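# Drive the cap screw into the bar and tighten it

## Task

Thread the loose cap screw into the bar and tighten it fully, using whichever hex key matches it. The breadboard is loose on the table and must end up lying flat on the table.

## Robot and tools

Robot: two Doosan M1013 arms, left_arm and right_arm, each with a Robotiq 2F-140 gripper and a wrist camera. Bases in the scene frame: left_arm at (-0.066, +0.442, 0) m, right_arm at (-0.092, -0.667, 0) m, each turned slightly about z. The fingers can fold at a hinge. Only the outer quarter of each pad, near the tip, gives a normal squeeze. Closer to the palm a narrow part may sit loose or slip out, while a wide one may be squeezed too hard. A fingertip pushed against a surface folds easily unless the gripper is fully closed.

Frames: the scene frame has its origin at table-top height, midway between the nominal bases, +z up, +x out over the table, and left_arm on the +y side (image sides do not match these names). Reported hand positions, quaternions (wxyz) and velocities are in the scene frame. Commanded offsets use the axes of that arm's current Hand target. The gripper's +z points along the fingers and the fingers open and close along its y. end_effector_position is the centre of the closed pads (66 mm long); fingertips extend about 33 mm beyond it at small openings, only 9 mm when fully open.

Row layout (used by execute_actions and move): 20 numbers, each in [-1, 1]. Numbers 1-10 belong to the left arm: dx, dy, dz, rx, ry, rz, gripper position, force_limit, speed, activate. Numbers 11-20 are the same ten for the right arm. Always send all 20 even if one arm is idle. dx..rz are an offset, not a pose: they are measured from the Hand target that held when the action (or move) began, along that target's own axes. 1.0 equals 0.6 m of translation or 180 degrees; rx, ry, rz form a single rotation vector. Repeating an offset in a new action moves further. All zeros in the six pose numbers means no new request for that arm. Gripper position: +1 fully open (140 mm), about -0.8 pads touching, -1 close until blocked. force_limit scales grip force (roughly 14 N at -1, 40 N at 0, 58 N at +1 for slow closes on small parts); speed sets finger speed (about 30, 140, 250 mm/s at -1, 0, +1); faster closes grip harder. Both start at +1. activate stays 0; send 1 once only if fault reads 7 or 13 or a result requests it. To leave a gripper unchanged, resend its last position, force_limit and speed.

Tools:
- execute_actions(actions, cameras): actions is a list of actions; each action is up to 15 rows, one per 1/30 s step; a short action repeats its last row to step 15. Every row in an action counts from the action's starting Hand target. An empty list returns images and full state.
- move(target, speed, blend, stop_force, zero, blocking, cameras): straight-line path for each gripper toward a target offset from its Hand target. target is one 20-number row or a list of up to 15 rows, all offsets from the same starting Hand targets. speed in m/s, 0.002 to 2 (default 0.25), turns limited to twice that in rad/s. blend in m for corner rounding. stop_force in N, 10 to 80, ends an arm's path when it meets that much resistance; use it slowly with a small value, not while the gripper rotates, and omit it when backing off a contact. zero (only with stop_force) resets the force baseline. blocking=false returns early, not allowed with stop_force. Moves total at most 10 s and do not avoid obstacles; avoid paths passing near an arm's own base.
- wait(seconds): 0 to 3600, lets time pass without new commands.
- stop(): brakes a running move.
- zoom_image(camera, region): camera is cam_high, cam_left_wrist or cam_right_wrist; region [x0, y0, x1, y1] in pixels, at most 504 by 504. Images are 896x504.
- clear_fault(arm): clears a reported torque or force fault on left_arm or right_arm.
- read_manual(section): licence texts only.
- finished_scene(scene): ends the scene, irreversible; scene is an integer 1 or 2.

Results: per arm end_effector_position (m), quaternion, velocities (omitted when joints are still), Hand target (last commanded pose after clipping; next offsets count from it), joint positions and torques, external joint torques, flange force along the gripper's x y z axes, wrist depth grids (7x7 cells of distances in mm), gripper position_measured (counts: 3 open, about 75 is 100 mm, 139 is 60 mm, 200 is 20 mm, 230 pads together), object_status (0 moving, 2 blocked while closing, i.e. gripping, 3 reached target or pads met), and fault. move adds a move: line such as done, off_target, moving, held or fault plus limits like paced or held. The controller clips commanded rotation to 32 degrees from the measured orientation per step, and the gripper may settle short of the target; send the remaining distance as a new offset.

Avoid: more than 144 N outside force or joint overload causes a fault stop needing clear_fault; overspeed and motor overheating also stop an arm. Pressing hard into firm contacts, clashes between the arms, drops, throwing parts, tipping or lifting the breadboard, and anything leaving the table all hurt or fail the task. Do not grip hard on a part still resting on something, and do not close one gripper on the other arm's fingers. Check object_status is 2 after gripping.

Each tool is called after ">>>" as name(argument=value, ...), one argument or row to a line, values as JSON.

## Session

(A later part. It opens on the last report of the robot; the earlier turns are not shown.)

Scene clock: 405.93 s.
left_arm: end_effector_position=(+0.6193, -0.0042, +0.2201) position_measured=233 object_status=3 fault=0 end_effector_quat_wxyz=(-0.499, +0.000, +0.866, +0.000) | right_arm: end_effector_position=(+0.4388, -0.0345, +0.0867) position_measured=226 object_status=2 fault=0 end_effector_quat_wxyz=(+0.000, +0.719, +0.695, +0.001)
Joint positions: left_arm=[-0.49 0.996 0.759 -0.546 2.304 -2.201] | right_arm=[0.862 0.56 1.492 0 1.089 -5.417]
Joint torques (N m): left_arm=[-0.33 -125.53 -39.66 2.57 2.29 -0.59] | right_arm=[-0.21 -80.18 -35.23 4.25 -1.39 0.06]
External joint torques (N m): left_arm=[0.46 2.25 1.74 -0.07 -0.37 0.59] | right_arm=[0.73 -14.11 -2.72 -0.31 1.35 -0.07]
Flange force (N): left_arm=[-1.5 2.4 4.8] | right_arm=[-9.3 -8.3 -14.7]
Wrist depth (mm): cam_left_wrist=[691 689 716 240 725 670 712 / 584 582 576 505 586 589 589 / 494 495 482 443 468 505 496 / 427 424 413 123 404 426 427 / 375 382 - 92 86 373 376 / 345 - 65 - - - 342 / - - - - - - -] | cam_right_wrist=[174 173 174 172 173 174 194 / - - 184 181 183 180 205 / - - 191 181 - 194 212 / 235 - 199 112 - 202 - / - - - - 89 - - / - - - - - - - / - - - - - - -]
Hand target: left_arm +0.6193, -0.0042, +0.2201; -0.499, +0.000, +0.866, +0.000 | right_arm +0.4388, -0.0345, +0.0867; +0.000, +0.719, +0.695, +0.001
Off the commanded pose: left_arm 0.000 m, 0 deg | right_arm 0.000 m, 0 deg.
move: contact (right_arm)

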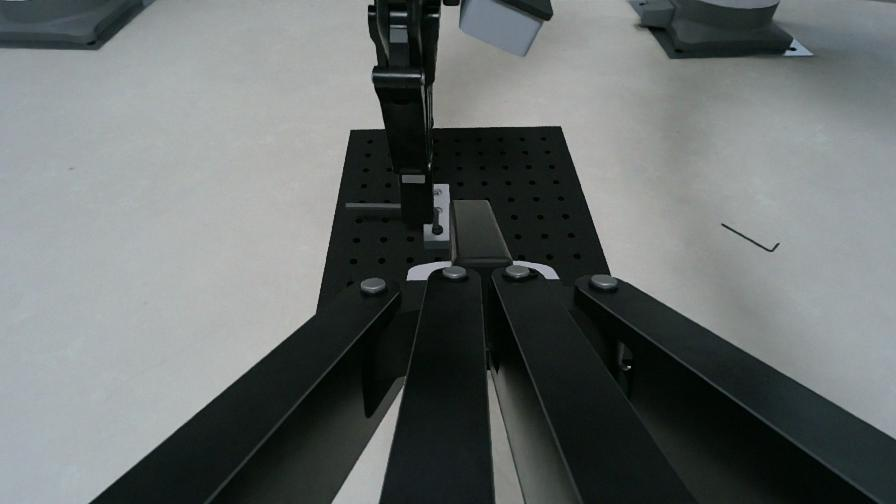

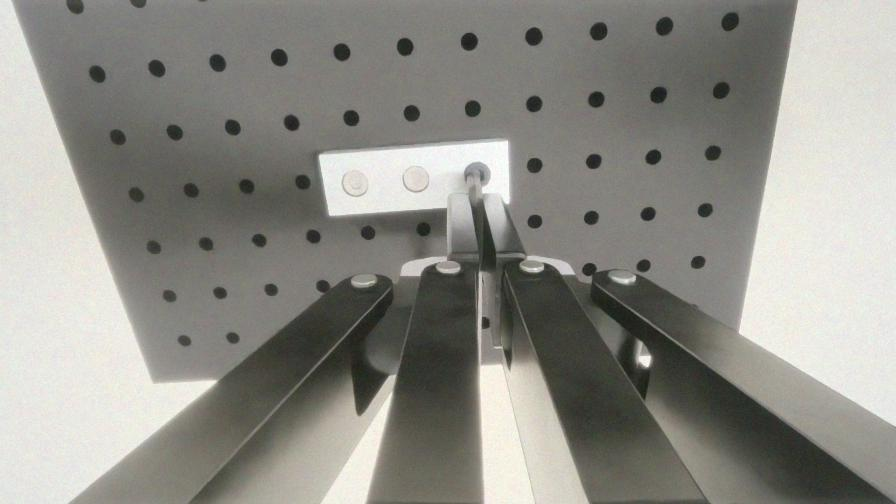

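>>> move(
  target=[
    [0,0,0,0,0,0,-1,1,0,0,0,0,-0.0025,0,0,0,-0.98,0.5,-1,0],
    [0,0,0,0,0,0,-1,1,0,0,0.003,0.0037,-0.0025,0,0,0,-0.98,0.5,-1,0],
  ],
  speed=0.05,
  cameras=["cam_left_wrist","cam_right_wrist"],
)

>>> zoom_image(
  camera="cam_left_wrist",
  region=[405, 190, 465, 250],
)

>>> zoom_image(
  camera="cam_right_wrist",
  region=[440, 140, 500, 200],
)

Scene clock: 408.87 s.
left_arm: end_effector_position=(+0.6193, -0.0042, +0.2201) position_measured=233 object_status=3 fault=0 end_effector_quat_wxyz=(-0.499, +0.000, +0.866, +0.000) | right_arm: end_effector_position=(+0.4411, -0.0328, +0.0882) position_measured=226 object_status=2 fault=0 end_effector_quat_wxyz=(+0.000, +0.719, +0.695, +0.001)
Joint positions: left_arm=[-0.49 0.996 0.759 -0.546 2.304 -2.201] | right_arm=[0.861 0.563 1.484 0 1.094 -5.418]
Joint torques (N m): left_arm=[-0.87 -125.18 -39.55 2.56 2.3 -0.55] | right_arm=[-1.13 -92.31 -40.84 3.97 -0.33 0.11]
External joint torques (N m): left_arm=[0.95 1.57 1.49 -0.05 -0.38 0.55] | right_arm=[0.82 -2.43 2.69 -0.04 0.29 -0.11]
Flange force (N): left_arm=[-0.9 3.0 4.7] | right_arm=[-7.1 -6.6 -0.2]
Wrist depth (mm): cam_left_wrist=[683 718 693 666 727 679 701 / 608 - 565 508 590 587 595 / 492 489 482 441 478 491 495 / 429 424 417 117 408 429 424 / 374 382 - 92 86 377 374 / 342 - 65 - - - 341 / - - - - - - -] | cam_right_wrist=[176 175 175 175 174 174 - / - - 185 190 185 183 - / 223 195 189 184 191 192 - / - - 205 118 204 - - / 257 - - - 89 217 - / 265 - - - - - - / - - - - - - -]
Hand target: left_arm +0.6193, -0.0042, +0.2201; -0.499, +0.000, +0.866, +0.000 | right_arm +0.4411, -0.0328, +0.0882; +0.000, +0.719, +0.695, +0.001
Off the commanded pose: left_arm 0.000 m, 0 deg | right_arm 0.000 m, 0 deg.
move: done

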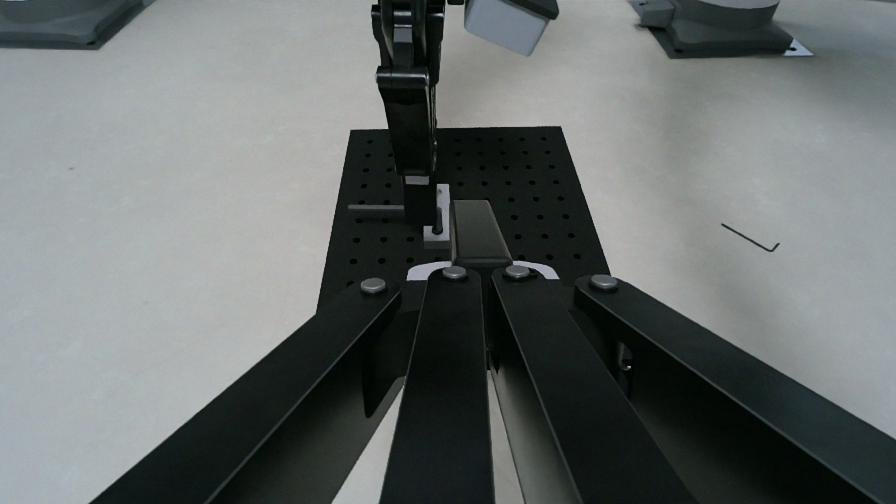

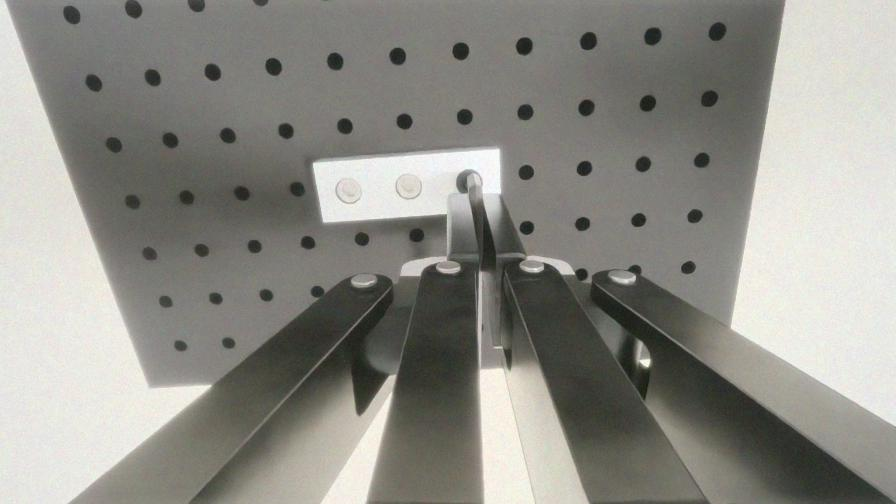

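Scaled by 8.400 from the camera's image (finer frame: 1280x720).

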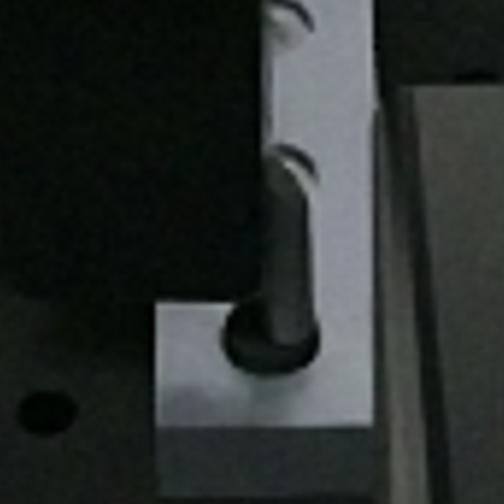

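Scaled by 8.400 from the camera's image (finer frame: 1280x720).

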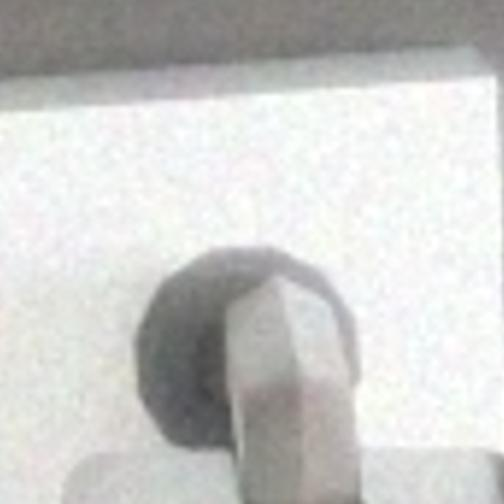

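>>> move(
  target=[
    [0,0,0,0,0,0,-1,1,0,0,-0.0025,-0.0021,0,0,0,0,-0.98,0.5,-1,0],
  ],
  speed=0.05,
  cameras=["cam_left_wrist","cam_right_wrist"],
)

>>> zoom_image(
  camera="cam_left_wrist",
  region=[405, 190, 465, 250],
)

>>> zoom_image(
  camera="cam_right_wrist",
  region=[440, 140, 500, 200],
)

Scene clock: 410.47 s.
left_arm: end_effector_position=(+0.6193, -0.0042, +0.2201) position_measured=233 object_status=3 fault=0 end_effector_quat_wxyz=(-0.499, +0.000, +0.866, +0.000) | right_arm: end_effector_position=(+0.4398, -0.0343, +0.0882) position_measured=226 object_status=2 fault=0 end_effector_quat_wxyz=(+0.000, +0.719, +0.695, +0.001)
Joint positions: left_arm=[-0.49 0.996 0.759 -0.546 2.304 -2.201] | right_arm=[0.861 0.56 1.488 0 1.092 -5.418]
Joint torques (N m): left_arm=[-0.73 -125.54 -39.51 2.5 2.32 -0.57] | right_arm=[-1.13 -92 -40.79 3.98 -0.39 0.12]
External joint torques (N m): left_arm=[0.96 1.61 1.33 0.03 -0.39 0.57] | right_arm=[0.78 -2.29 2.54 -0.04 0.33 -0.12]
Flange force (N): left_arm=[-1.2 2.8 4.1] | right_arm=[-6.6 -6.2 -0.2]
Wrist depth (mm): cam_left_wrist=[697 725 683 670 727 685 727 / 573 595 592 570 584 566 573 / 490 493 476 442 473 494 494 / 425 442 417 123 407 429 427 / 374 378 - 92 86 375 376 / 342 - 65 - - - 342 / - - - - - - -] | cam_right_wrist=[- 175 175 173 175 174 194 / - - 184 183 184 183 - / - - 190 182 195 192 - / - 211 208 109 202 - - / - - - - 79 - 252 / - - - - - - - / - - - - - - -]
Hand target: left_arm +0.6193, -0.0042, +0.2201; -0.499, +0.000, +0.866, +0.000 | right_arm +0.4398, -0.0343, +0.0882; +0.000, +0.719, +0.695, +0.001
Off the commanded pose: left_arm 0.000 m, 0 deg | right_arm 0.000 m, 0 deg.
move: done

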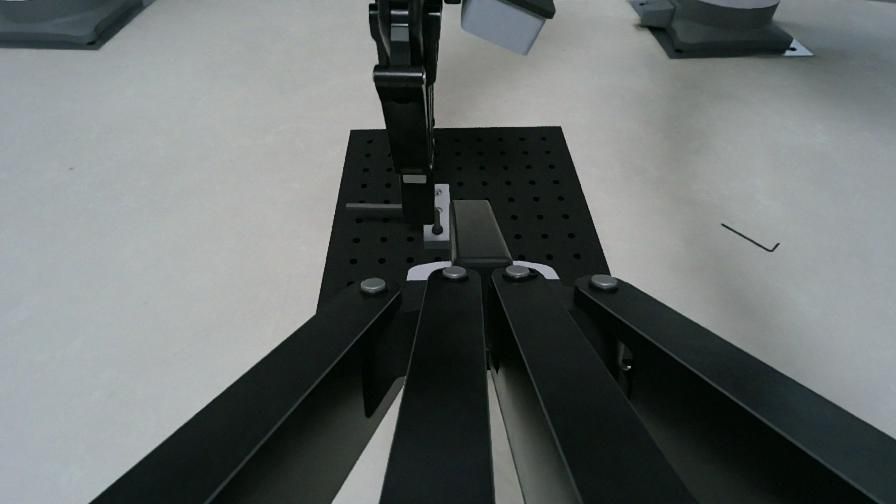

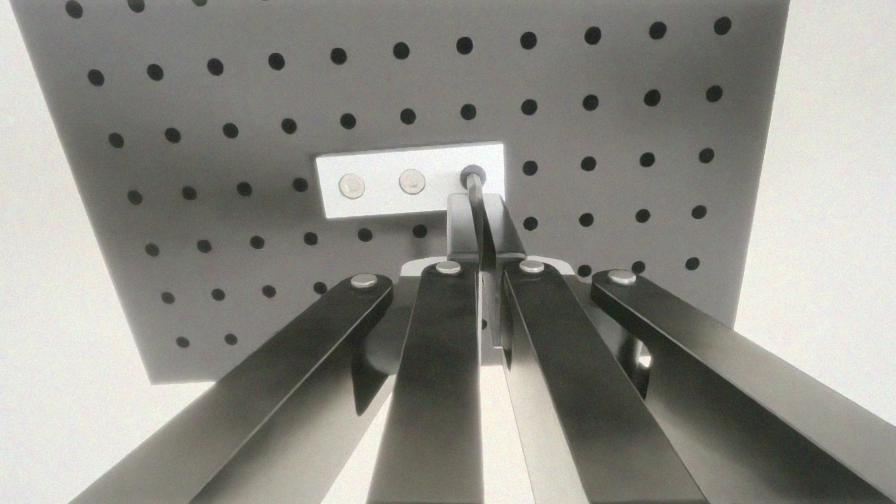

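Scaled by 8.400 from the camera's image (finer frame: 1280x720).

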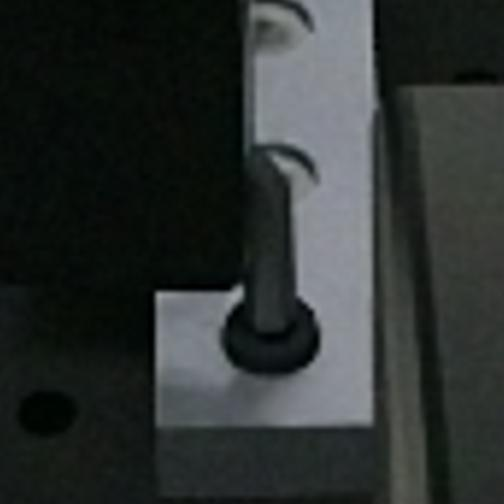

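Scaled by 8.400 from the camera's image (finer frame: 1280x720).

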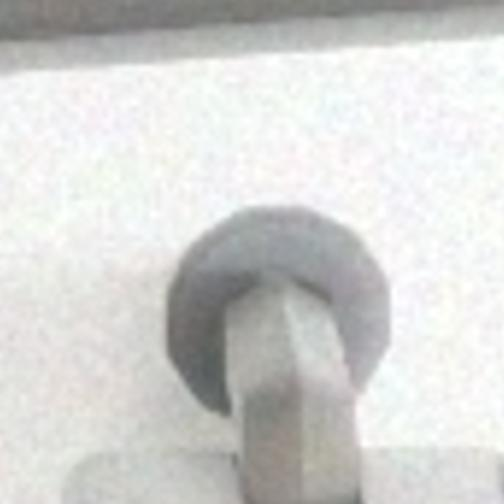

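>>> move(
  target=[
    [0,0,0,0,0,0,-1,1,0,0,0,0,0.009,0,0,0,-0.98,0.5,-1,0],
  ],
  speed=0.015,
  stop_force=10,
  cameras=["cam_left_wrist","cam_right_wrist"],
)

>>> zoom_image(
  camera="cam_left_wrist",
  region=[405, 190, 465, 250],
)

>>> zoom_image(
  camera="cam_right_wrist",
  region=[440, 140, 500, 200],
)

Scene clock: 411.80 s.
left_arm: end_effector_position=(+0.6193, -0.0042, +0.2201) position_measured=233 object_status=3 fault=0 end_effector_quat_wxyz=(-0.499, +0.000, +0.866, +0.000) | right_arm: end_effector_position=(+0.4399, -0.0342, +0.0866) position_measured=226 object_status=2 fault=0 end_effector_quat_wxyz=(+0.000, +0.719, +0.695, +0.001)
Joint positions: left_arm=[-0.49 0.996 0.759 -0.546 2.304 -2.201] | right_arm=[0.861 0.561 1.49 0 1.089 -5.418]
Joint torques (N m): left_arm=[-0.57 -125.6 -39.6 2.64 2.31 -0.53] | right_arm=[-0.36 -74.3 -30.42 4.17 -0.38 0.1]
External joint torques (N m): left_arm=[0.63 2.34 1.68 -0.14 -0.39 0.53] | right_arm=[-0.01 -19.82 -7.55 -0.26 0.34 -0.1]
Flange force (N): left_arm=[-1.7 2.2 4.2] | right_arm=[-8.0 -6.1 -21.2]
Wrist depth (mm): cam_left_wrist=[685 725 723 664 729 693 693 / 586 583 590 568 590 586 576 / 491 497 478 430 472 497 496 / 426 429 417 123 405 427 429 / 374 383 - 92 86 375 374 / 341 - 65 - - - 341 / - - - - - - -] | cam_right_wrist=[172 174 174 174 173 174 - / - - 183 183 183 183 - / - - 192 180 192 - 218 / - 205 - 109 - - - / 250 - - - 89 - 246 / - - - - - - - / - - - - - - -]
Hand target: left_arm +0.6193, -0.0042, +0.2201; -0.499, +0.000, +0.866, +0.000 | right_arm +0.4399, -0.0342, +0.0866; +0.000, +0.719, +0.695, +0.001 (not the last commanded pose)
Off the commanded pose: left_arm 0.000 m, 0 deg | right_arm 0.004 m, 0 deg.
move: contact (right_arm)

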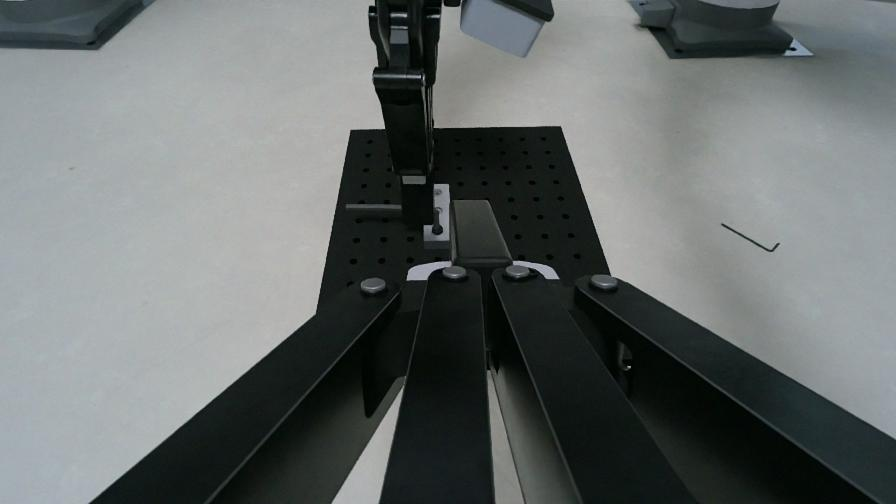

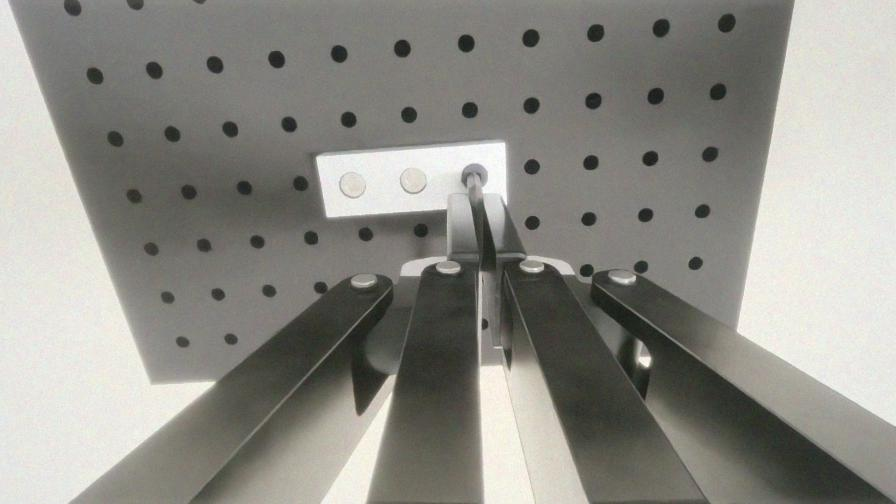

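Scaled by 8.400 from the camera's image (finer frame: 1280x720).

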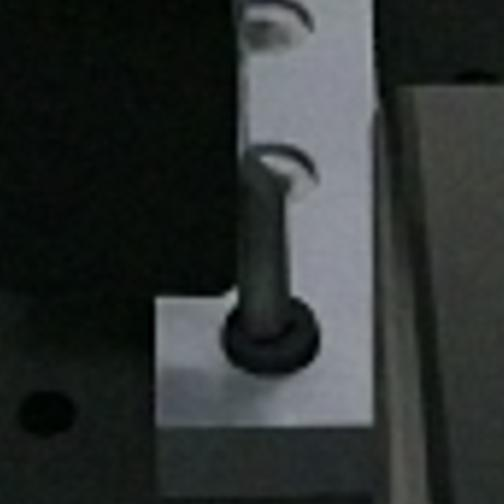

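Scaled by 8.400 from the camera's image (finer frame: 1280x720).

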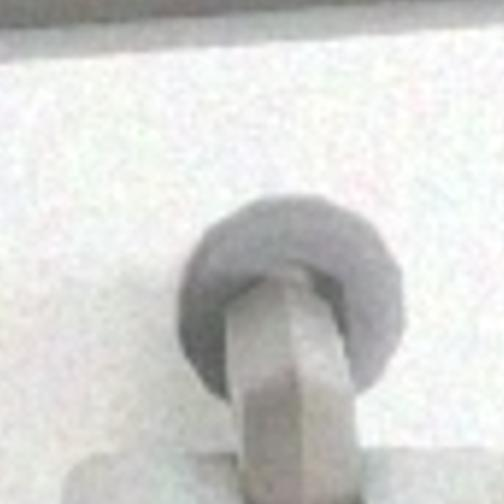

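>>> move(
  target=[
    [0,0,0,0,0,0,-1,1,0,0,0,0,-0.0006,0,0,0,-0.98,0.5,-1,0],
    [0,0,0,0,0,0,-1,1,0,0,0.0008,0.0008,-0.0006,0,0,0,-0.98,0.5,-1,0],
  ],
  speed=0.01,
)

>>> move(
  target=[
    [0,0,0,0,0,0,-1,1,0,0,0.0008,0.0008,0,0,0,0,-0.98,0.5,-1,0],
  ],
  speed=0.01,
)

>>> move(
  target=[
    [0,0,0,0,0,0,-1,1,0,0,0,0.0008,0,0,0,0,-0.98,0.5,-1,0],
  ],
  speed=0.01,
  cameras=["cam_left_wrist","cam_right_wrist"],
)

>>> zoom_image(
  camera="cam_left_wrist",
  region=[405, 190, 465, 250],
)

>>> zoom_image(
  camera="cam_right_wrist",
  region=[440, 140, 500, 200],
)

Scene clock: 413.00 s.
left_arm: end_effector_position=(+0.6193, -0.0042, +0.2201) position_measured=233 object_status=3 fault=0 end_effector_quat_wxyz=(-0.499, +0.000, +0.866, +0.000) | right_arm: end_effector_position=(+0.4404, -0.0337, +0.0869) position_measured=226 object_status=2 fault=0 end_effector_quat_wxyz=(+0.000, +0.719, +0.695, +0.001)
Joint positions: left_arm=[-0.49 0.996 0.759 -0.546 2.304 -2.201] | right_arm=[0.861 0.562 1.488 0 1.09 -5.418]
Joint torques (N m): left_arm=[-0.72 -124.82 -39.52 2.56 2.31 -0.53] | right_arm=[-1.53 -87.85 -38.46 3.88 -0.65 0.09]
External joint torques (N m): left_arm=[0.62 1.2 1.43 -0.05 -0.39 0.53] | right_arm=[1.77 -6.75 0.34 0.06 0.61 -0.09]
Flange force (N): left_arm=[-0.4 3.0 5.1] | right_arm=[-6.5 -7.7 -5.7]
Wrist depth (mm): cam_left_wrist=[689 723 727 662 723 679 727 / 584 582 564 562 580 587 587 / 506 494 479 442 472 494 482 / 418 428 419 123 407 425 427 / 373 386 - 92 86 376 374 / 342 - 65 - - - 344 / - - - - - - -] | cam_right_wrist=[174 174 174 173 171 173 190 / - - 183 187 186 182 - / - - 191 179 193 192 - / - 202 - 109 203 206 232 / - - - - 89 - 246 / - - - - - - - / - - - - - - -]
Hand target: left_arm +0.6193, -0.0042, +0.2201; -0.499, +0.000, +0.866, +0.000 | right_arm +0.4404, -0.0337, +0.0869; +0.000, +0.719, +0.695, +0.001
Off the commanded pose: left_arm 0.000 m, 0 deg | right_arm 0.000 m, 0 deg.
move: done

Scene clock: 413.50 s.
left_arm: end_effector_position=(+0.6193, -0.0042, +0.2201) position_measured=233 object_status=3 fault=0 end_effector_quat_wxyz=(-0.499, +0.000, +0.866, +0.000) | right_arm: end_effector_position=(+0.4409, -0.0333, +0.0869) position_measured=226 object_status=2 fault=0 end_effector_quat_wxyz=(+0.000, +0.719, +0.695, +0.001)
Joint positions: left_arm=[-0.49 0.996 0.759 -0.546 2.304 -2.201] | right_arm=[0.861 0.563 1.486 0 1.091 -5.418]
Joint torques (N m): left_arm=[-0.61 -125.19 -39.64 2.58 2.24 -0.55] | right_arm=[-1.23 -91.97 -40.8 3.91 -0.32 0.07]
External joint torques (N m): left_arm=[0.51 1.49 1.55 -0.07 -0.31 0.54] | right_arm=[0.85 -2.72 2.59 0.03 0.27 -0.07]
Flange force (N): left_arm=[-0.6 2.8 5.0] | right_arm=[-7.1 -6.8 -0.4]
Wrist depth (mm): cam_left_wrist=[679 725 703 255 736 681 725 / 580 586 590 281 587 587 589 / 491 489 476 440 470 494 495 / 427 428 416 123 406 427 427 / 378 382 - 92 86 374 375 / 342 - 65 - - - 344 / - - - - - - -] | cam_right_wrist=[174 173 173 172 171 173 192 / - - 183 183 184 181 - / - - 189 180 194 - 218 / - 201 205 109 - - 231 / 253 - - - 89 - - / - - - - - - - / - - - - - - -]
Hand target: left_arm +0.6193, -0.0042, +0.2201; -0.499, +0.000, +0.866, +0.000 | right_arm +0.4409, -0.0333, +0.0869; +0.000, +0.719, +0.695, +0.001
Off the commanded pose: left_arm 0.000 m, 0 deg | right_arm 0.000 m, 0 deg.
move: done

Scene clock: 414.00 s.
left_arm: end_effector_position=(+0.6193, -0.0042, +0.2201) position_measured=233 object_status=3 fault=0 end_effector_quat_wxyz=(-0.499, +0.000, +0.866, +0.000) | right_arm: end_effector_position=(+0.4414, -0.0333, +0.0869) position_measured=226 object_status=2 fault=0 end_effector_quat_wxyz=(+0.000, +0.719, +0.695, +0.001)
Joint positions: left_arm=[-0.49 0.996 0.759 -0.546 2.304 -2.201] | right_arm=[0.861 0.563 1.485 0 1.091 -5.418]
Joint torques (N m): left_arm=[-0.27 -125.16 -39.72 2.54 2.28 -0.51] | right_arm=[-1.54 -91.16 -40.29 3.85 -0.46 0.09]
External joint torques (N m): left_arm=[0.53 1.45 1.63 -0.02 -0.35 0.51] | right_arm=[1.26 -3.58 2.14 0.08 0.41 -0.09]
Flange force (N): left_arm=[-0.5 3.0 5.5] | right_arm=[-6.9 -7.2 -1.7]
Wrist depth (mm): cam_left_wrist=[693 723 731 257 729 670 720 / 583 589 562 504 589 590 577 / 496 496 480 442 464 490 492 / 426 426 417 123 406 424 426 / 375 382 - 92 86 377 375 / 343 - 65 - - - 342 / - - - - - - -] | cam_right_wrist=[- 173 174 173 172 173 194 / - - 184 183 182 182 211 / - - 188 180 194 190 - / - 200 206 118 114 206 - / - - - - 89 - - / - - - - - - - / - - - - - - -]
Hand target: left_arm +0.6193, -0.0042, +0.2201; -0.499, +0.000, +0.866, +0.000 | right_arm +0.4414, -0.0333, +0.0869; +0.000, +0.719, +0.695, +0.001
Off the commanded pose: left_arm 0.000 m, 0 deg | right_arm 0.000 m, 0 deg.
move: done

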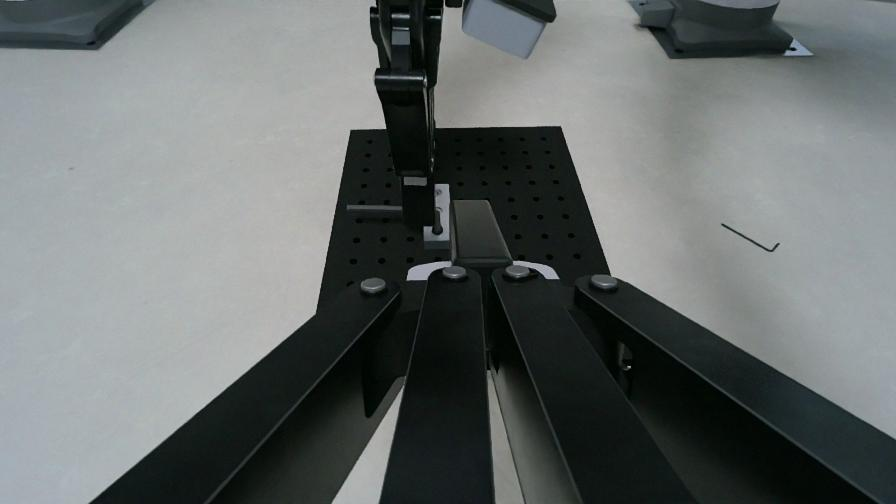

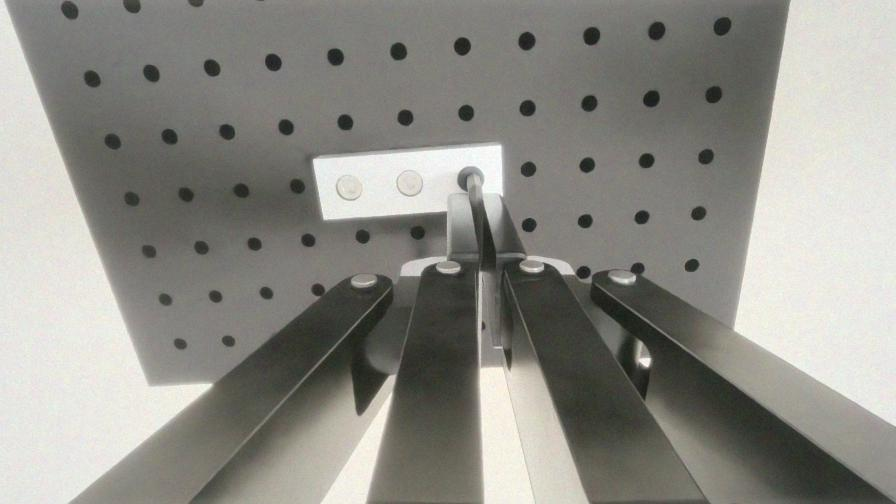

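Scaled by 8.400 from the camera's image (finer frame: 1280x720).

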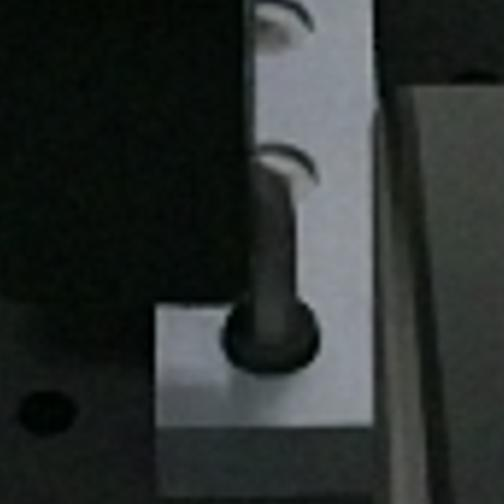

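Scaled by 8.400 from the camera's image (finer frame: 1280x720).

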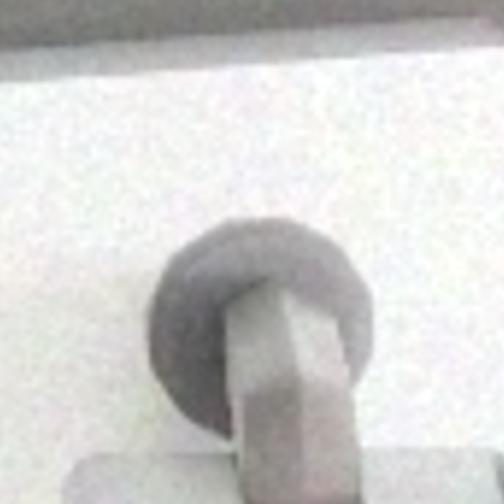

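>>> move(
  target=[
    [0,0,0,0,0,0,-1,1,0,0,0.0002,-0.0009,0,0,0,0,-0.98,0.5,-1,0],
  ],
  speed=0.01,
)

>>> move(
  target=[
    [0,0,0,0,0,0,-1,1,0,0,0,0,0.008,0,0,0,-0.98,0.5,-1,0],
  ],
  speed=0.01,
  stop_force=10,
)

Scene clock: 415.07 s.
left_arm: end_effector_position=(+0.6193, -0.0042, +0.2201) position_measured=233 object_status=3 fault=0 end_effector_quat_wxyz=(-0.499, +0.000, +0.866, +0.000) | right_arm: end_effector_position=(+0.4408, -0.0332, +0.0869) position_measured=226 object_status=2 fault=0 end_effector_quat_wxyz=(+0.000, +0.719, +0.695, +0.001)
Joint positions: left_arm=[-0.49 0.996 0.759 -0.546 2.304 -2.201] | right_arm=[0.861 0.563 1.486 0 1.091 -5.418]
Joint torques (N m): left_arm=[-0.44 -125.56 -39.53 2.56 2.29 -0.57] | right_arm=[-1.46 -92.16 -40.74 3.95 -0.34 0.1]
External joint torques (N m): left_arm=[0.33 1.48 1.34 -0.05 -0.35 0.57] | right_arm=[1.96 -3 2.4 0.02 0.28 -0.1]
Flange force (N): left_arm=[-0.8 2.3 4.4] | right_arm=[-6.3 -7.8 -0.8]
Wrist depth (mm): cam_left_wrist=[689 723 685 668 731 675 716 / 589 587 566 297 587 605 592 / 489 493 477 440 473 490 494 / 427 425 417 123 405 427 428 / 374 386 - 92 86 375 377 / 342 - 65 - - - 344 / - - - - - - -] | cam_right_wrist=[174 172 173 173 173 172 189 / - - 183 183 183 182 - / - - 191 180 190 190 220 / 234 207 - 118 200 205 - / - 216 - - 89 - - / - - - - - - - / - - - - - - -]
Hand target: left_arm +0.6193, -0.0042, +0.2201; -0.499, +0.000, +0.866, +0.000 | right_arm +0.4408, -0.0331, +0.0869; +0.000, +0.719, +0.695, +0.001
Off the commanded pose: left_arm 0.000 m, 0 deg | right_arm 0.000 m, 0 deg.
move: done

Scene clock: 415.80 s.
left_arm: end_effector_position=(+0.6193, -0.0042, +0.2201) position_measured=233 object_status=3 fault=0 end_effector_quat_wxyz=(-0.499, +0.000, +0.866, +0.000) | right_arm: end_effector_position=(+0.4408, -0.0331, +0.0861) position_measured=226 object_status=2 fault=0 end_effector_quat_wxyz=(+0.000, +0.719, +0.695, +0.001)
Joint positions: left_arm=[-0.49 0.996 0.759 -0.546 2.304 -2.201] | right_arm=[0.861 0.564 1.487 0 1.089 -5.418]
Joint torques (N m): left_arm=[-0.22 -125.45 -39.76 2.56 2.29 -0.59] | right_arm=[-1.53 -91.94 -40.7 3.86 -0.39 0.11]
External joint torques (N m): left_arm=[0.23 1.96 1.74 -0.05 -0.37 0.59] | right_arm=[1.71 -2.9 2.48 0.09 0.34 -0.11]
Flange force (N): left_arm=[-1.0 2.6 5.3] | right_arm=[-6.4 -7.5 -0.8]
Wrist depth (mm): cam_left_wrist=[689 714 693 659 731 687 714 / 584 583 584 506 584 592 590 / 494 491 484 424 492 492 495 / 427 423 417 123 403 428 424 / 375 385 - 92 86 376 377 / 341 - 65 - - - 342 / - - - - - - -] | cam_right_wrist=[175 172 173 173 171 172 179 / - - 182 182 182 181 205 / - 198 188 179 194 190 214 / - 198 204 109 202 202 - / 247 226 - - 89 - - / - - - - - - - / - - - - - - -]
Hand target: left_arm +0.6193, -0.0042, +0.2201; -0.499, +0.000, +0.866, +0.000 | right_arm +0.4409, -0.0331, +0.0862; +0.000, +0.719, +0.695, +0.001 (not the last commanded pose)
Off the commanded pose: left_arm 0.000 m, 0 deg | right_arm 0.004 m, 0 deg.
move: contact (right_arm)

>>> move(
  target=[
    [0,0,0,0,0,0,-1,1,0,0,0,0,0.008,0,0,0,-0.98,0.5,-1,0],
  ],
  speed=0.01,
  stop_force=14,
  zero=false,
  cameras=["cam_left_wrist","cam_right_wrist"],
)

>>> zoom_image(
  camera="cam_left_wrist",
  region=[405, 190, 465, 250],
)

>>> zoom_image(
  camera="cam_right_wrist",
  region=[440, 140, 500, 200],
)

Scene clock: 417.07 s.
left_arm: end_effector_position=(+0.6193, -0.0042, +0.2201) position_measured=233 object_status=3 fault=0 end_effector_quat_wxyz=(-0.499, +0.000, +0.866, +0.000) | right_arm: end_effector_position=(+0.4409, -0.0330, +0.0835) position_measured=226 object_status=2 fault=0 end_effector_quat_wxyz=(+0.000, +0.719, +0.695, +0.001)
Joint positions: left_arm=[-0.49 0.996 0.759 -0.546 2.304 -2.201] | right_arm=[0.861 0.566 1.489 0 1.085 -5.418]
Joint torques (N m): left_arm=[-0.92 -125.37 -39.59 2.59 2.24 -0.51] | right_arm=[1.94 -68.97 -31.43 5.19 -3.54 0.1]
External joint torques (N m): left_arm=[0.7 2.02 1.63 -0.09 -0.32 0.51] | right_arm=[-1.43 -26.32 -6.74 -1.23 3.49 -0.1]
Flange force (N): left_arm=[-1.3 2.5 4.4] | right_arm=[-15.5 -9.8 -30.3]
Wrist depth (mm): cam_left_wrist=[695 720 697 241 729 687 655 / 586 592 586 288 593 590 587 / 491 497 473 441 452 495 494 / 427 427 418 117 403 427 427 / 374 383 - 92 86 377 376 / 341 - 65 - - - 344 / - - - - - - -] | cam_right_wrist=[171 171 171 169 170 171 191 / - - 181 183 180 179 204 / - - 187 179 191 187 215 / - 201 199 118 198 206 - / - - - - 89 - 240 / - - - - - - - / - - - - - - -]
Hand target: left_arm +0.6193, -0.0042, +0.2201; -0.499, +0.000, +0.866, +0.000 | right_arm +0.4409, -0.0330, +0.0835; +0.000, +0.719, +0.695, +0.001 (not the last commanded pose)
Off the commanded pose: left_arm 0.000 m, 0 deg | right_arm 0.002 m, 0 deg.
move: contact (right_arm)

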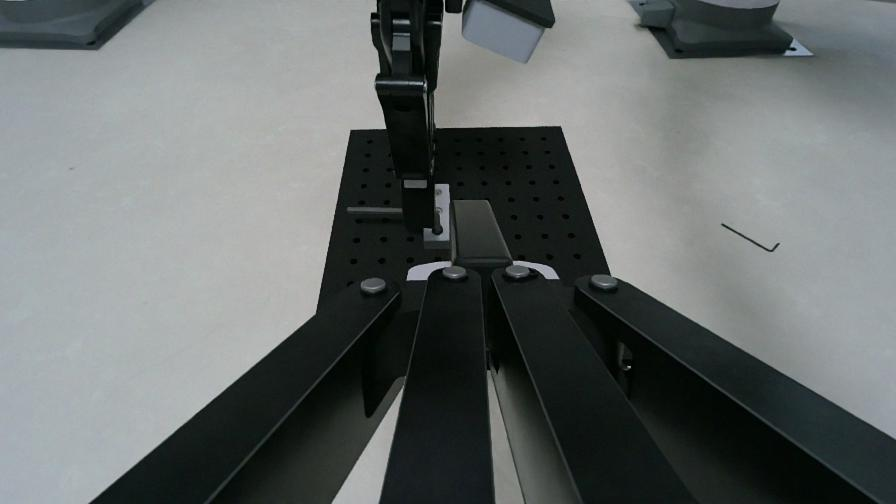

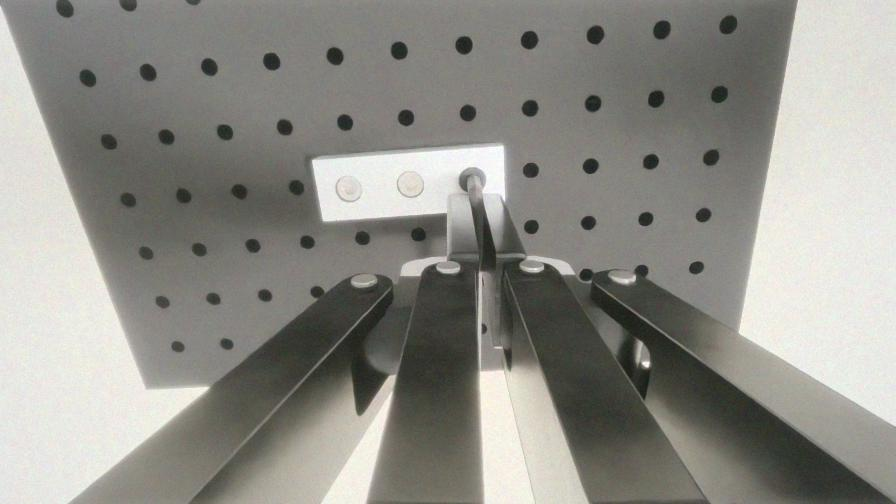

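Scaled by 8.400 from the camera's image (finer frame: 1280x720).

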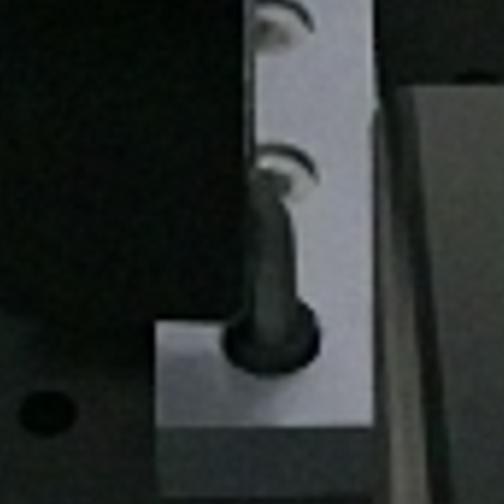

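Scaled by 8.400 from the camera's image (finer frame: 1280x720).

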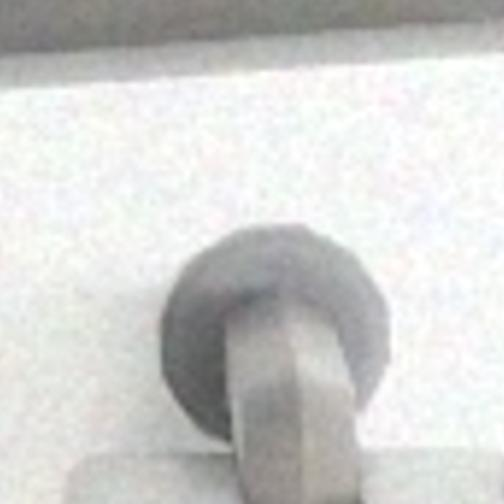

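>>> move(
  target=[
    [0,0,0,0,0,0,-1,1,0,0,0,0,-0.0008,0,0,0,-0.98,0.5,-1,0],
  ],
  speed=0.02,
)

>>> move(
  target=[
    [0,0,0,0,0,0,-1,1,0,0,0.00147,-0.00832,0.0001,0,0,0.1111,-0.98,0.5,-1,0],
  ],
  speed=0.1,
)

Scene clock: 419.70 s.
left_arm: end_effector_position=(+0.6193, -0.0042, +0.2201) position_measured=233 object_status=3 fault=0 end_effector_quat_wxyz=(-0.499, +0.000, +0.866, +0.000) | right_arm: end_effector_position=(+0.4409, -0.0331, +0.0839) position_measured=226 object_status=2 fault=0 end_effector_quat_wxyz=(+0.000, +0.719, +0.695, +0.001)
Joint positions: left_arm=[-0.49 0.996 0.759 -0.546 2.304 -2.201] | right_arm=[0.861 0.565 1.488 0 1.086 -5.418]
Joint torques (N m): left_arm=[-0.06 -125.55 -39.61 2.56 2.28 -0.56] | right_arm=[0.12 -83.39 -37.52 4.44 -1.72 0.06]
External joint torques (N m): left_arm=[0.34 1.37 1.37 -0.03 -0.34 0.56] | right_arm=[-0.01 -11.7 -0.72 -0.49 1.67 -0.06]
Flange force (N): left_arm=[-0.6 2.5 4.7] | right_arm=[-10.6 -8.2 -11.9]
Wrist depth (mm): cam_left_wrist=[687 683 736 670 714 670 731 / 583 615 586 506 593 587 592 / 491 495 479 443 475 491 492 / 426 425 424 123 408 426 428 / 374 385 - 92 86 376 378 / 341 - 65 - - - 343 / - - - - - - -] | cam_right_wrist=[171 171 171 169 170 171 188 / - 176 181 181 181 180 205 / - - 187 177 187 186 211 / - - - 118 - 202 - / - 217 - - 89 - 245 / - - - - - - - / - - - - - - -]
Hand target: left_arm +0.6193, -0.0042, +0.2201; -0.499, +0.000, +0.866, +0.000 | right_arm +0.4409, -0.0330, +0.0840; +0.000, +0.719, +0.695, +0.001
Off the commanded pose: left_arm 0.000 m, 0 deg | right_arm 0.000 m, 0 deg.
move: done

Scene clock: 421.80 s.
left_arm: end_effector_position=(+0.6193, -0.0042, +0.2201) position_measured=233 object_status=3 fault=0 end_effector_quat_wxyz=(-0.499, +0.000, +0.866, +0.000) | right_arm: end_effector_position=(+0.4359, -0.0319, +0.0839) position_measured=226 object_status=2 fault=0 end_effector_quat_wxyz=(+0.000, +0.829, +0.559, +0.001)
Joint positions: left_arm=[-0.49 0.996 0.759 -0.546 2.304 -2.201] | right_arm=[0.867 0.562 1.494 0 1.084 -5.064]
Joint torques (N m): left_arm=[-0.94 -125.26 -39.54 2.55 2.3 -0.62] | right_arm=[-0.86 -87.74 -40.39 4.14 -1.88 0.14]
External joint torques (N m): left_arm=[0.91 1.23 1.34 -0.03 -0.37 0.62] | right_arm=[0.7 -6.96 2.23 -0.22 1.81 -0.14]
Flange force (N): left_arm=[-0.6 3.2 4.7] | right_arm=[-12.7 -4.8 -6.3]
Wrist depth (mm): cam_left_wrist=[708 643 674 257 738 685 731 / - 589 568 313 - 577 584 / 493 492 478 430 474 497 492 / 427 427 418 123 404 441 427 / 375 382 - 92 86 365 376 / 334 - 65 - - - 343 / - - - - - - -] | cam_right_wrist=[171 171 171 171 170 172 - / 181 181 180 - 177 177 - / 191 182 189 183 - - - / - - 198 112 109 200 198 / - - - - 89 - - / - - - - - - - / - - - - - - -]
Hand target: left_arm +0.6193, -0.0042, +0.2201; -0.499, +0.000, +0.866, +0.000 | right_arm +0.4360, -0.0320, +0.0839; +0.000, +0.829, +0.559, +0.001
Off the commanded pose: left_arm 0.000 m, 0 deg | right_arm 0.000 m, 0 deg.
move: done

>>> move(
  target=[
    [0,0,0,0,0,0,-1,1,0,0,0.00147,-0.00832,0.0001,0,0,0.1111,-0.98,0.5,-1,0],
    [0,0,0,0,0,0,-1,1,0,0,0.0057,-0.01564,0.0002,0,0,0.2222,-0.98,0.5,-1,0],
  ],
  speed=0.1,
  blend=0.002,
)

Scene clock: 426.00 s.
left_arm: end_effector_position=(+0.6193, -0.0042, +0.2201) position_measured=233 object_status=3 fault=0 end_effector_quat_wxyz=(-0.499, +0.000, +0.866, +0.000) | right_arm: end_effector_position=(+0.4285, -0.0253, +0.0838) position_measured=226 object_status=2 fault=0 end_effector_quat_wxyz=(-0.001, +0.970, +0.242, +0.001)
Joint positions: left_arm=[-0.49 0.996 0.759 -0.546 2.304 -2.201] | right_arm=[0.879 0.563 1.493 0 1.084 -4.353]
Joint torques (N m): left_arm=[-0.78 -125.13 -39.73 2.55 2.27 -0.64] | right_arm=[-5.13 -87.9 -42.18 2.18 -3.1 0.17]
External joint torques (N m): left_arm=[0.97 0.95 1.5 -0.02 -0.34 0.64] | right_arm=[5.32 -6.48 4.42 1.68 3.06 -0.17]
Flange force (N): left_arm=[0.0 3.8 5.7] | right_arm=[-17.8 0.8 -6.2]
Wrist depth (mm): cam_left_wrist=[695 723 693 272 723 687 716 / 580 584 566 317 590 596 583 / 493 492 479 444 461 479 496 / 426 425 415 123 406 428 425 / 375 383 - 92 86 375 374 / 344 - 65 - - - 343 / - - - - - - -] | cam_right_wrist=[- 171 171 168 169 171 169 / 180 180 180 180 182 - 205 / - 191 190 186 190 - 215 / 203 202 199 122 200 - 223 / 218 213 - - 89 - 247 / - - - - - - - / - - - - - - -]
Hand target: left_arm +0.6193, -0.0042, +0.2201; -0.499, +0.000, +0.866, +0.000 | right_arm +0.4285, -0.0253, +0.0838; +0.000, +0.970, +0.242, +0.001
Off the commanded pose: left_arm 0.000 m, 0 deg | right_arm 0.000 m, 0 deg.
move: done

>>> move(
  target=[
    [0,0,0,0,0,0,-1,1,0,0,0.0027,-0.01283,0.00014,0,0,0.16667,-0.98,0.5,-1,0],
    [0,0,0,0,0,0,-1,1,0,0,0.0121,-0.02223,0.00028,0,0,0.33333,-0.98,0.5,-1,0],
    [0,0,0,0,0,0,-1,1,0,0,0.02497,-0.02567,0.00042,0,0,0.5,-0.98,0.5,-1,0],
  ],
  speed=0.5,
  blend=0.003,
)

Scene clock: 429.87 s.
left_arm: end_effector_position=(+0.6193, -0.0042, +0.2201) position_measured=233 object_status=3 fault=0 end_effector_quat_wxyz=(-0.499, +0.000, +0.866, +0.000) | right_arm: end_effector_position=(+0.4346, -0.0047, +0.0836) position_measured=226 object_status=2 fault=0 end_effector_quat_wxyz=(-0.001, +0.857, -0.515, +0.000)
Joint positions: left_arm=[-0.49 0.996 0.759 -0.546 2.304 -2.201] | right_arm=[0.89 0.591 1.445 0 1.103 -2.772]
Joint torques (N m): left_arm=[-1.01 -125.29 -39.66 2.55 2.27 -0.55] | right_arm=[-7.03 -97.37 -43.42 1.6 -0.84 0.04]
External joint torques (N m): left_arm=[0.88 1.15 1.45 -0.04 -0.34 0.55] | right_arm=[7.44 0.02 5.19 2.3 0.86 -0.04]
Flange force (N): left_arm=[-0.3 3.3 5.1] | right_arm=[-3.4 14.1 2.7]
Wrist depth (mm): cam_left_wrist=[701 727 729 245 738 687 725 / 589 590 580 282 586 593 586 / 491 497 471 430 482 496 496 / 424 427 415 123 407 430 413 / 377 384 - 92 86 375 377 / 342 - 65 - - - 343 / - - - - - - -] | cam_right_wrist=[- 174 - - 171 173 - / - 181 180 - 180 - 182 / - 191 190 180 187 191 - / - 202 201 112 187 - 203 / 240 212 - - 79 - 240 / - - - - - - 256 / - - - - - - -]
Hand target: left_arm +0.6193, -0.0042, +0.2201; -0.499, +0.000, +0.866, +0.000 | right_arm +0.4345, -0.0047, +0.0836; -0.001, +0.857, -0.515, +0.000
Off the commanded pose: left_arm 0.000 m, 0 deg | right_arm 0.000 m, 0 deg.
move: done

>>> move(
  target=[
    [0,0,0,0,0,0,-1,1,0,0,0.00344,-0.01283,0.00016,0,0,0.16667,-0.98,0.5,-1,0],
    [0,0,0,0,0,0,-1,1,0,0,0.01283,-0.02223,0.00032,0,0,0.33333,-0.98,0.5,-1,0],
    [0,0,0,0,0,0,-1,1,0,0,0.02567,-0.02567,0.00048,0,0,0.5,-0.98,0.5,-1,0],
    [0,0,0,0,0,0,-1,1,0,0,0.0385,-0.02223,0.00064,0,0,0.66667,-0.98,0.5,-1,0],
    [0,0,0,0,0,0,-1,1,0,0,0.0479,-0.01283,0.0008,0,0,0.83333,-0.98,0.5,-1,0],
    [0,0,0,0,0,0,-1,1,0,0,0.05133,0,0.00096,0,0,1.0,-0.98,0.5,-1,0],
    [0,0,0,0,0,0,-1,1,0,0,0.0479,0.01283,0.00112,0,0,-0.83333,-0.98,0.5,-1,0],
    [0,0,0,0,0,0,-1,1,0,0,0.0385,0.02223,0.00128,0,0,-0.66667,-0.98,0.5,-1,0],
  ],
  speed=0.5,
  blend=0.003,
  cameras=["cam_left_wrist","cam_right_wrist"],
)

>>> zoom_image(
  camera="cam_left_wrist",
  region=[405, 190, 465, 250],
)

>>> zoom_image(
  camera="cam_right_wrist",
  region=[440, 140, 500, 200],
)

Scene clock: 435.80 s.
left_arm: end_effector_position=(+0.6193, -0.0042, +0.2201) position_measured=233 object_status=3 fault=0 end_effector_quat_wxyz=(-0.499, +0.000, +0.866, +0.000) | right_arm: end_effector_position=(+0.4336, -0.0313, +0.0828) position_measured=226 object_status=2 fault=0 end_effector_quat_wxyz=(+0.000, +0.875, +0.485, +0.001)
Joint positions: left_arm=[-0.49 0.996 0.759 -0.546 2.304 -2.201] | right_arm=[0.869 0.561 1.497 0 1.08 1.397]
Joint torques (N m): left_arm=[-0.52 -124.86 -39.59 2.58 2.24 -0.61] | right_arm=[-4.24 -84.52 -36.88 2.8 -0.82 0.16]
External joint torques (N m): left_arm=[0.28 1.17 1.51 -0.07 -0.31 0.61] | right_arm=[4.22 -10.04 -1.19 1.11 0.76 -0.16]
Flange force (N): left_arm=[-0.2 2.9 5.5] | right_arm=[-9.8 -6.3 -9.7]
Wrist depth (mm): cam_left_wrist=[687 723 668 267 731 689 695 / 584 584 568 325 589 590 607 / 498 498 482 430 472 492 496 / 424 426 415 123 406 424 428 / 376 383 - 92 86 375 378 / 340 - 65 - - - 343 / - - - - - - -] | cam_right_wrist=[170 170 170 170 169 168 - / 179 179 179 179 179 180 - / 192 190 190 179 190 - 212 / 200 199 197 122 196 - - / - - - - 89 - - / 262 - - - - - - / - - - - - - -]
Hand target: left_arm +0.6193, -0.0042, +0.2201; -0.499, +0.000, +0.866, +0.000 | right_arm +0.4336, -0.0313, +0.0828; +0.000, +0.875, +0.485, +0.001
Off the commanded pose: left_arm 0.000 m, 0 deg | right_arm 0.000 m, 0 deg.
move: done

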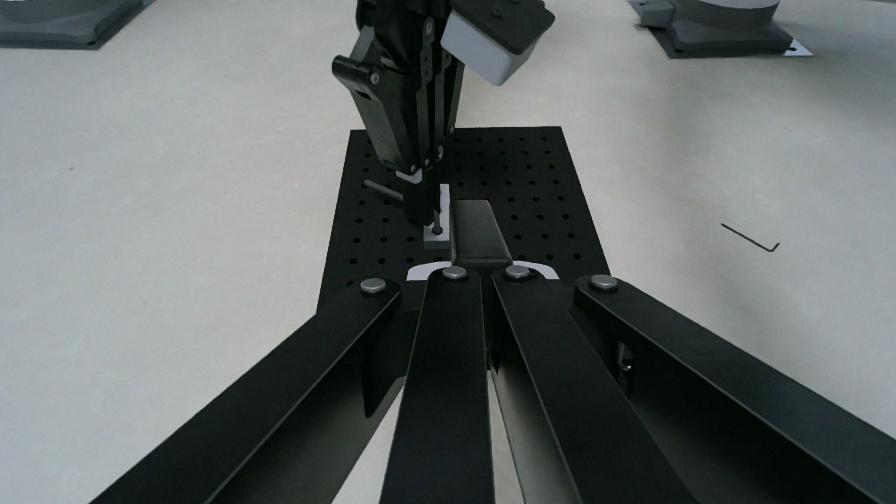

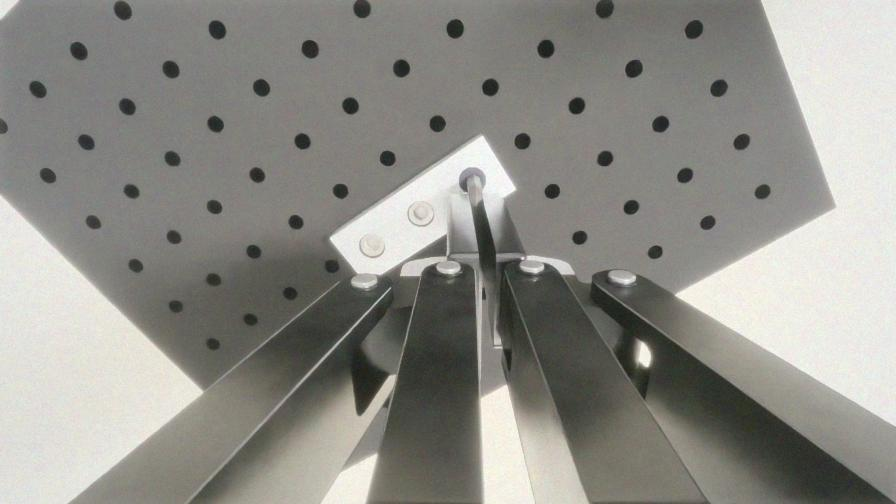

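Scaled by 8.400 from the camera's image (finer frame: 1280x720).

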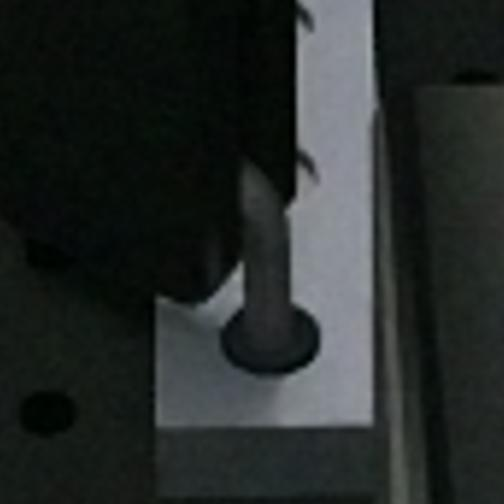

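Scaled by 8.400 from the camera's image (finer frame: 1280x720).

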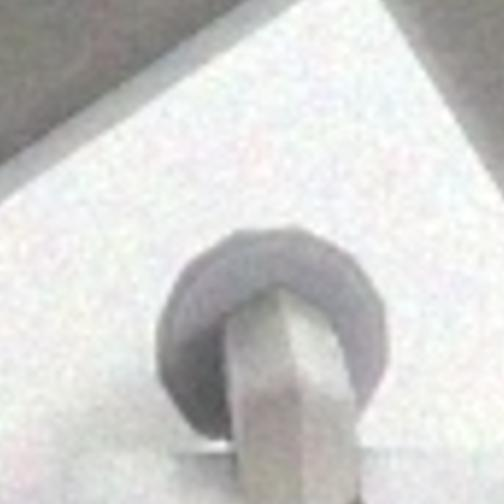

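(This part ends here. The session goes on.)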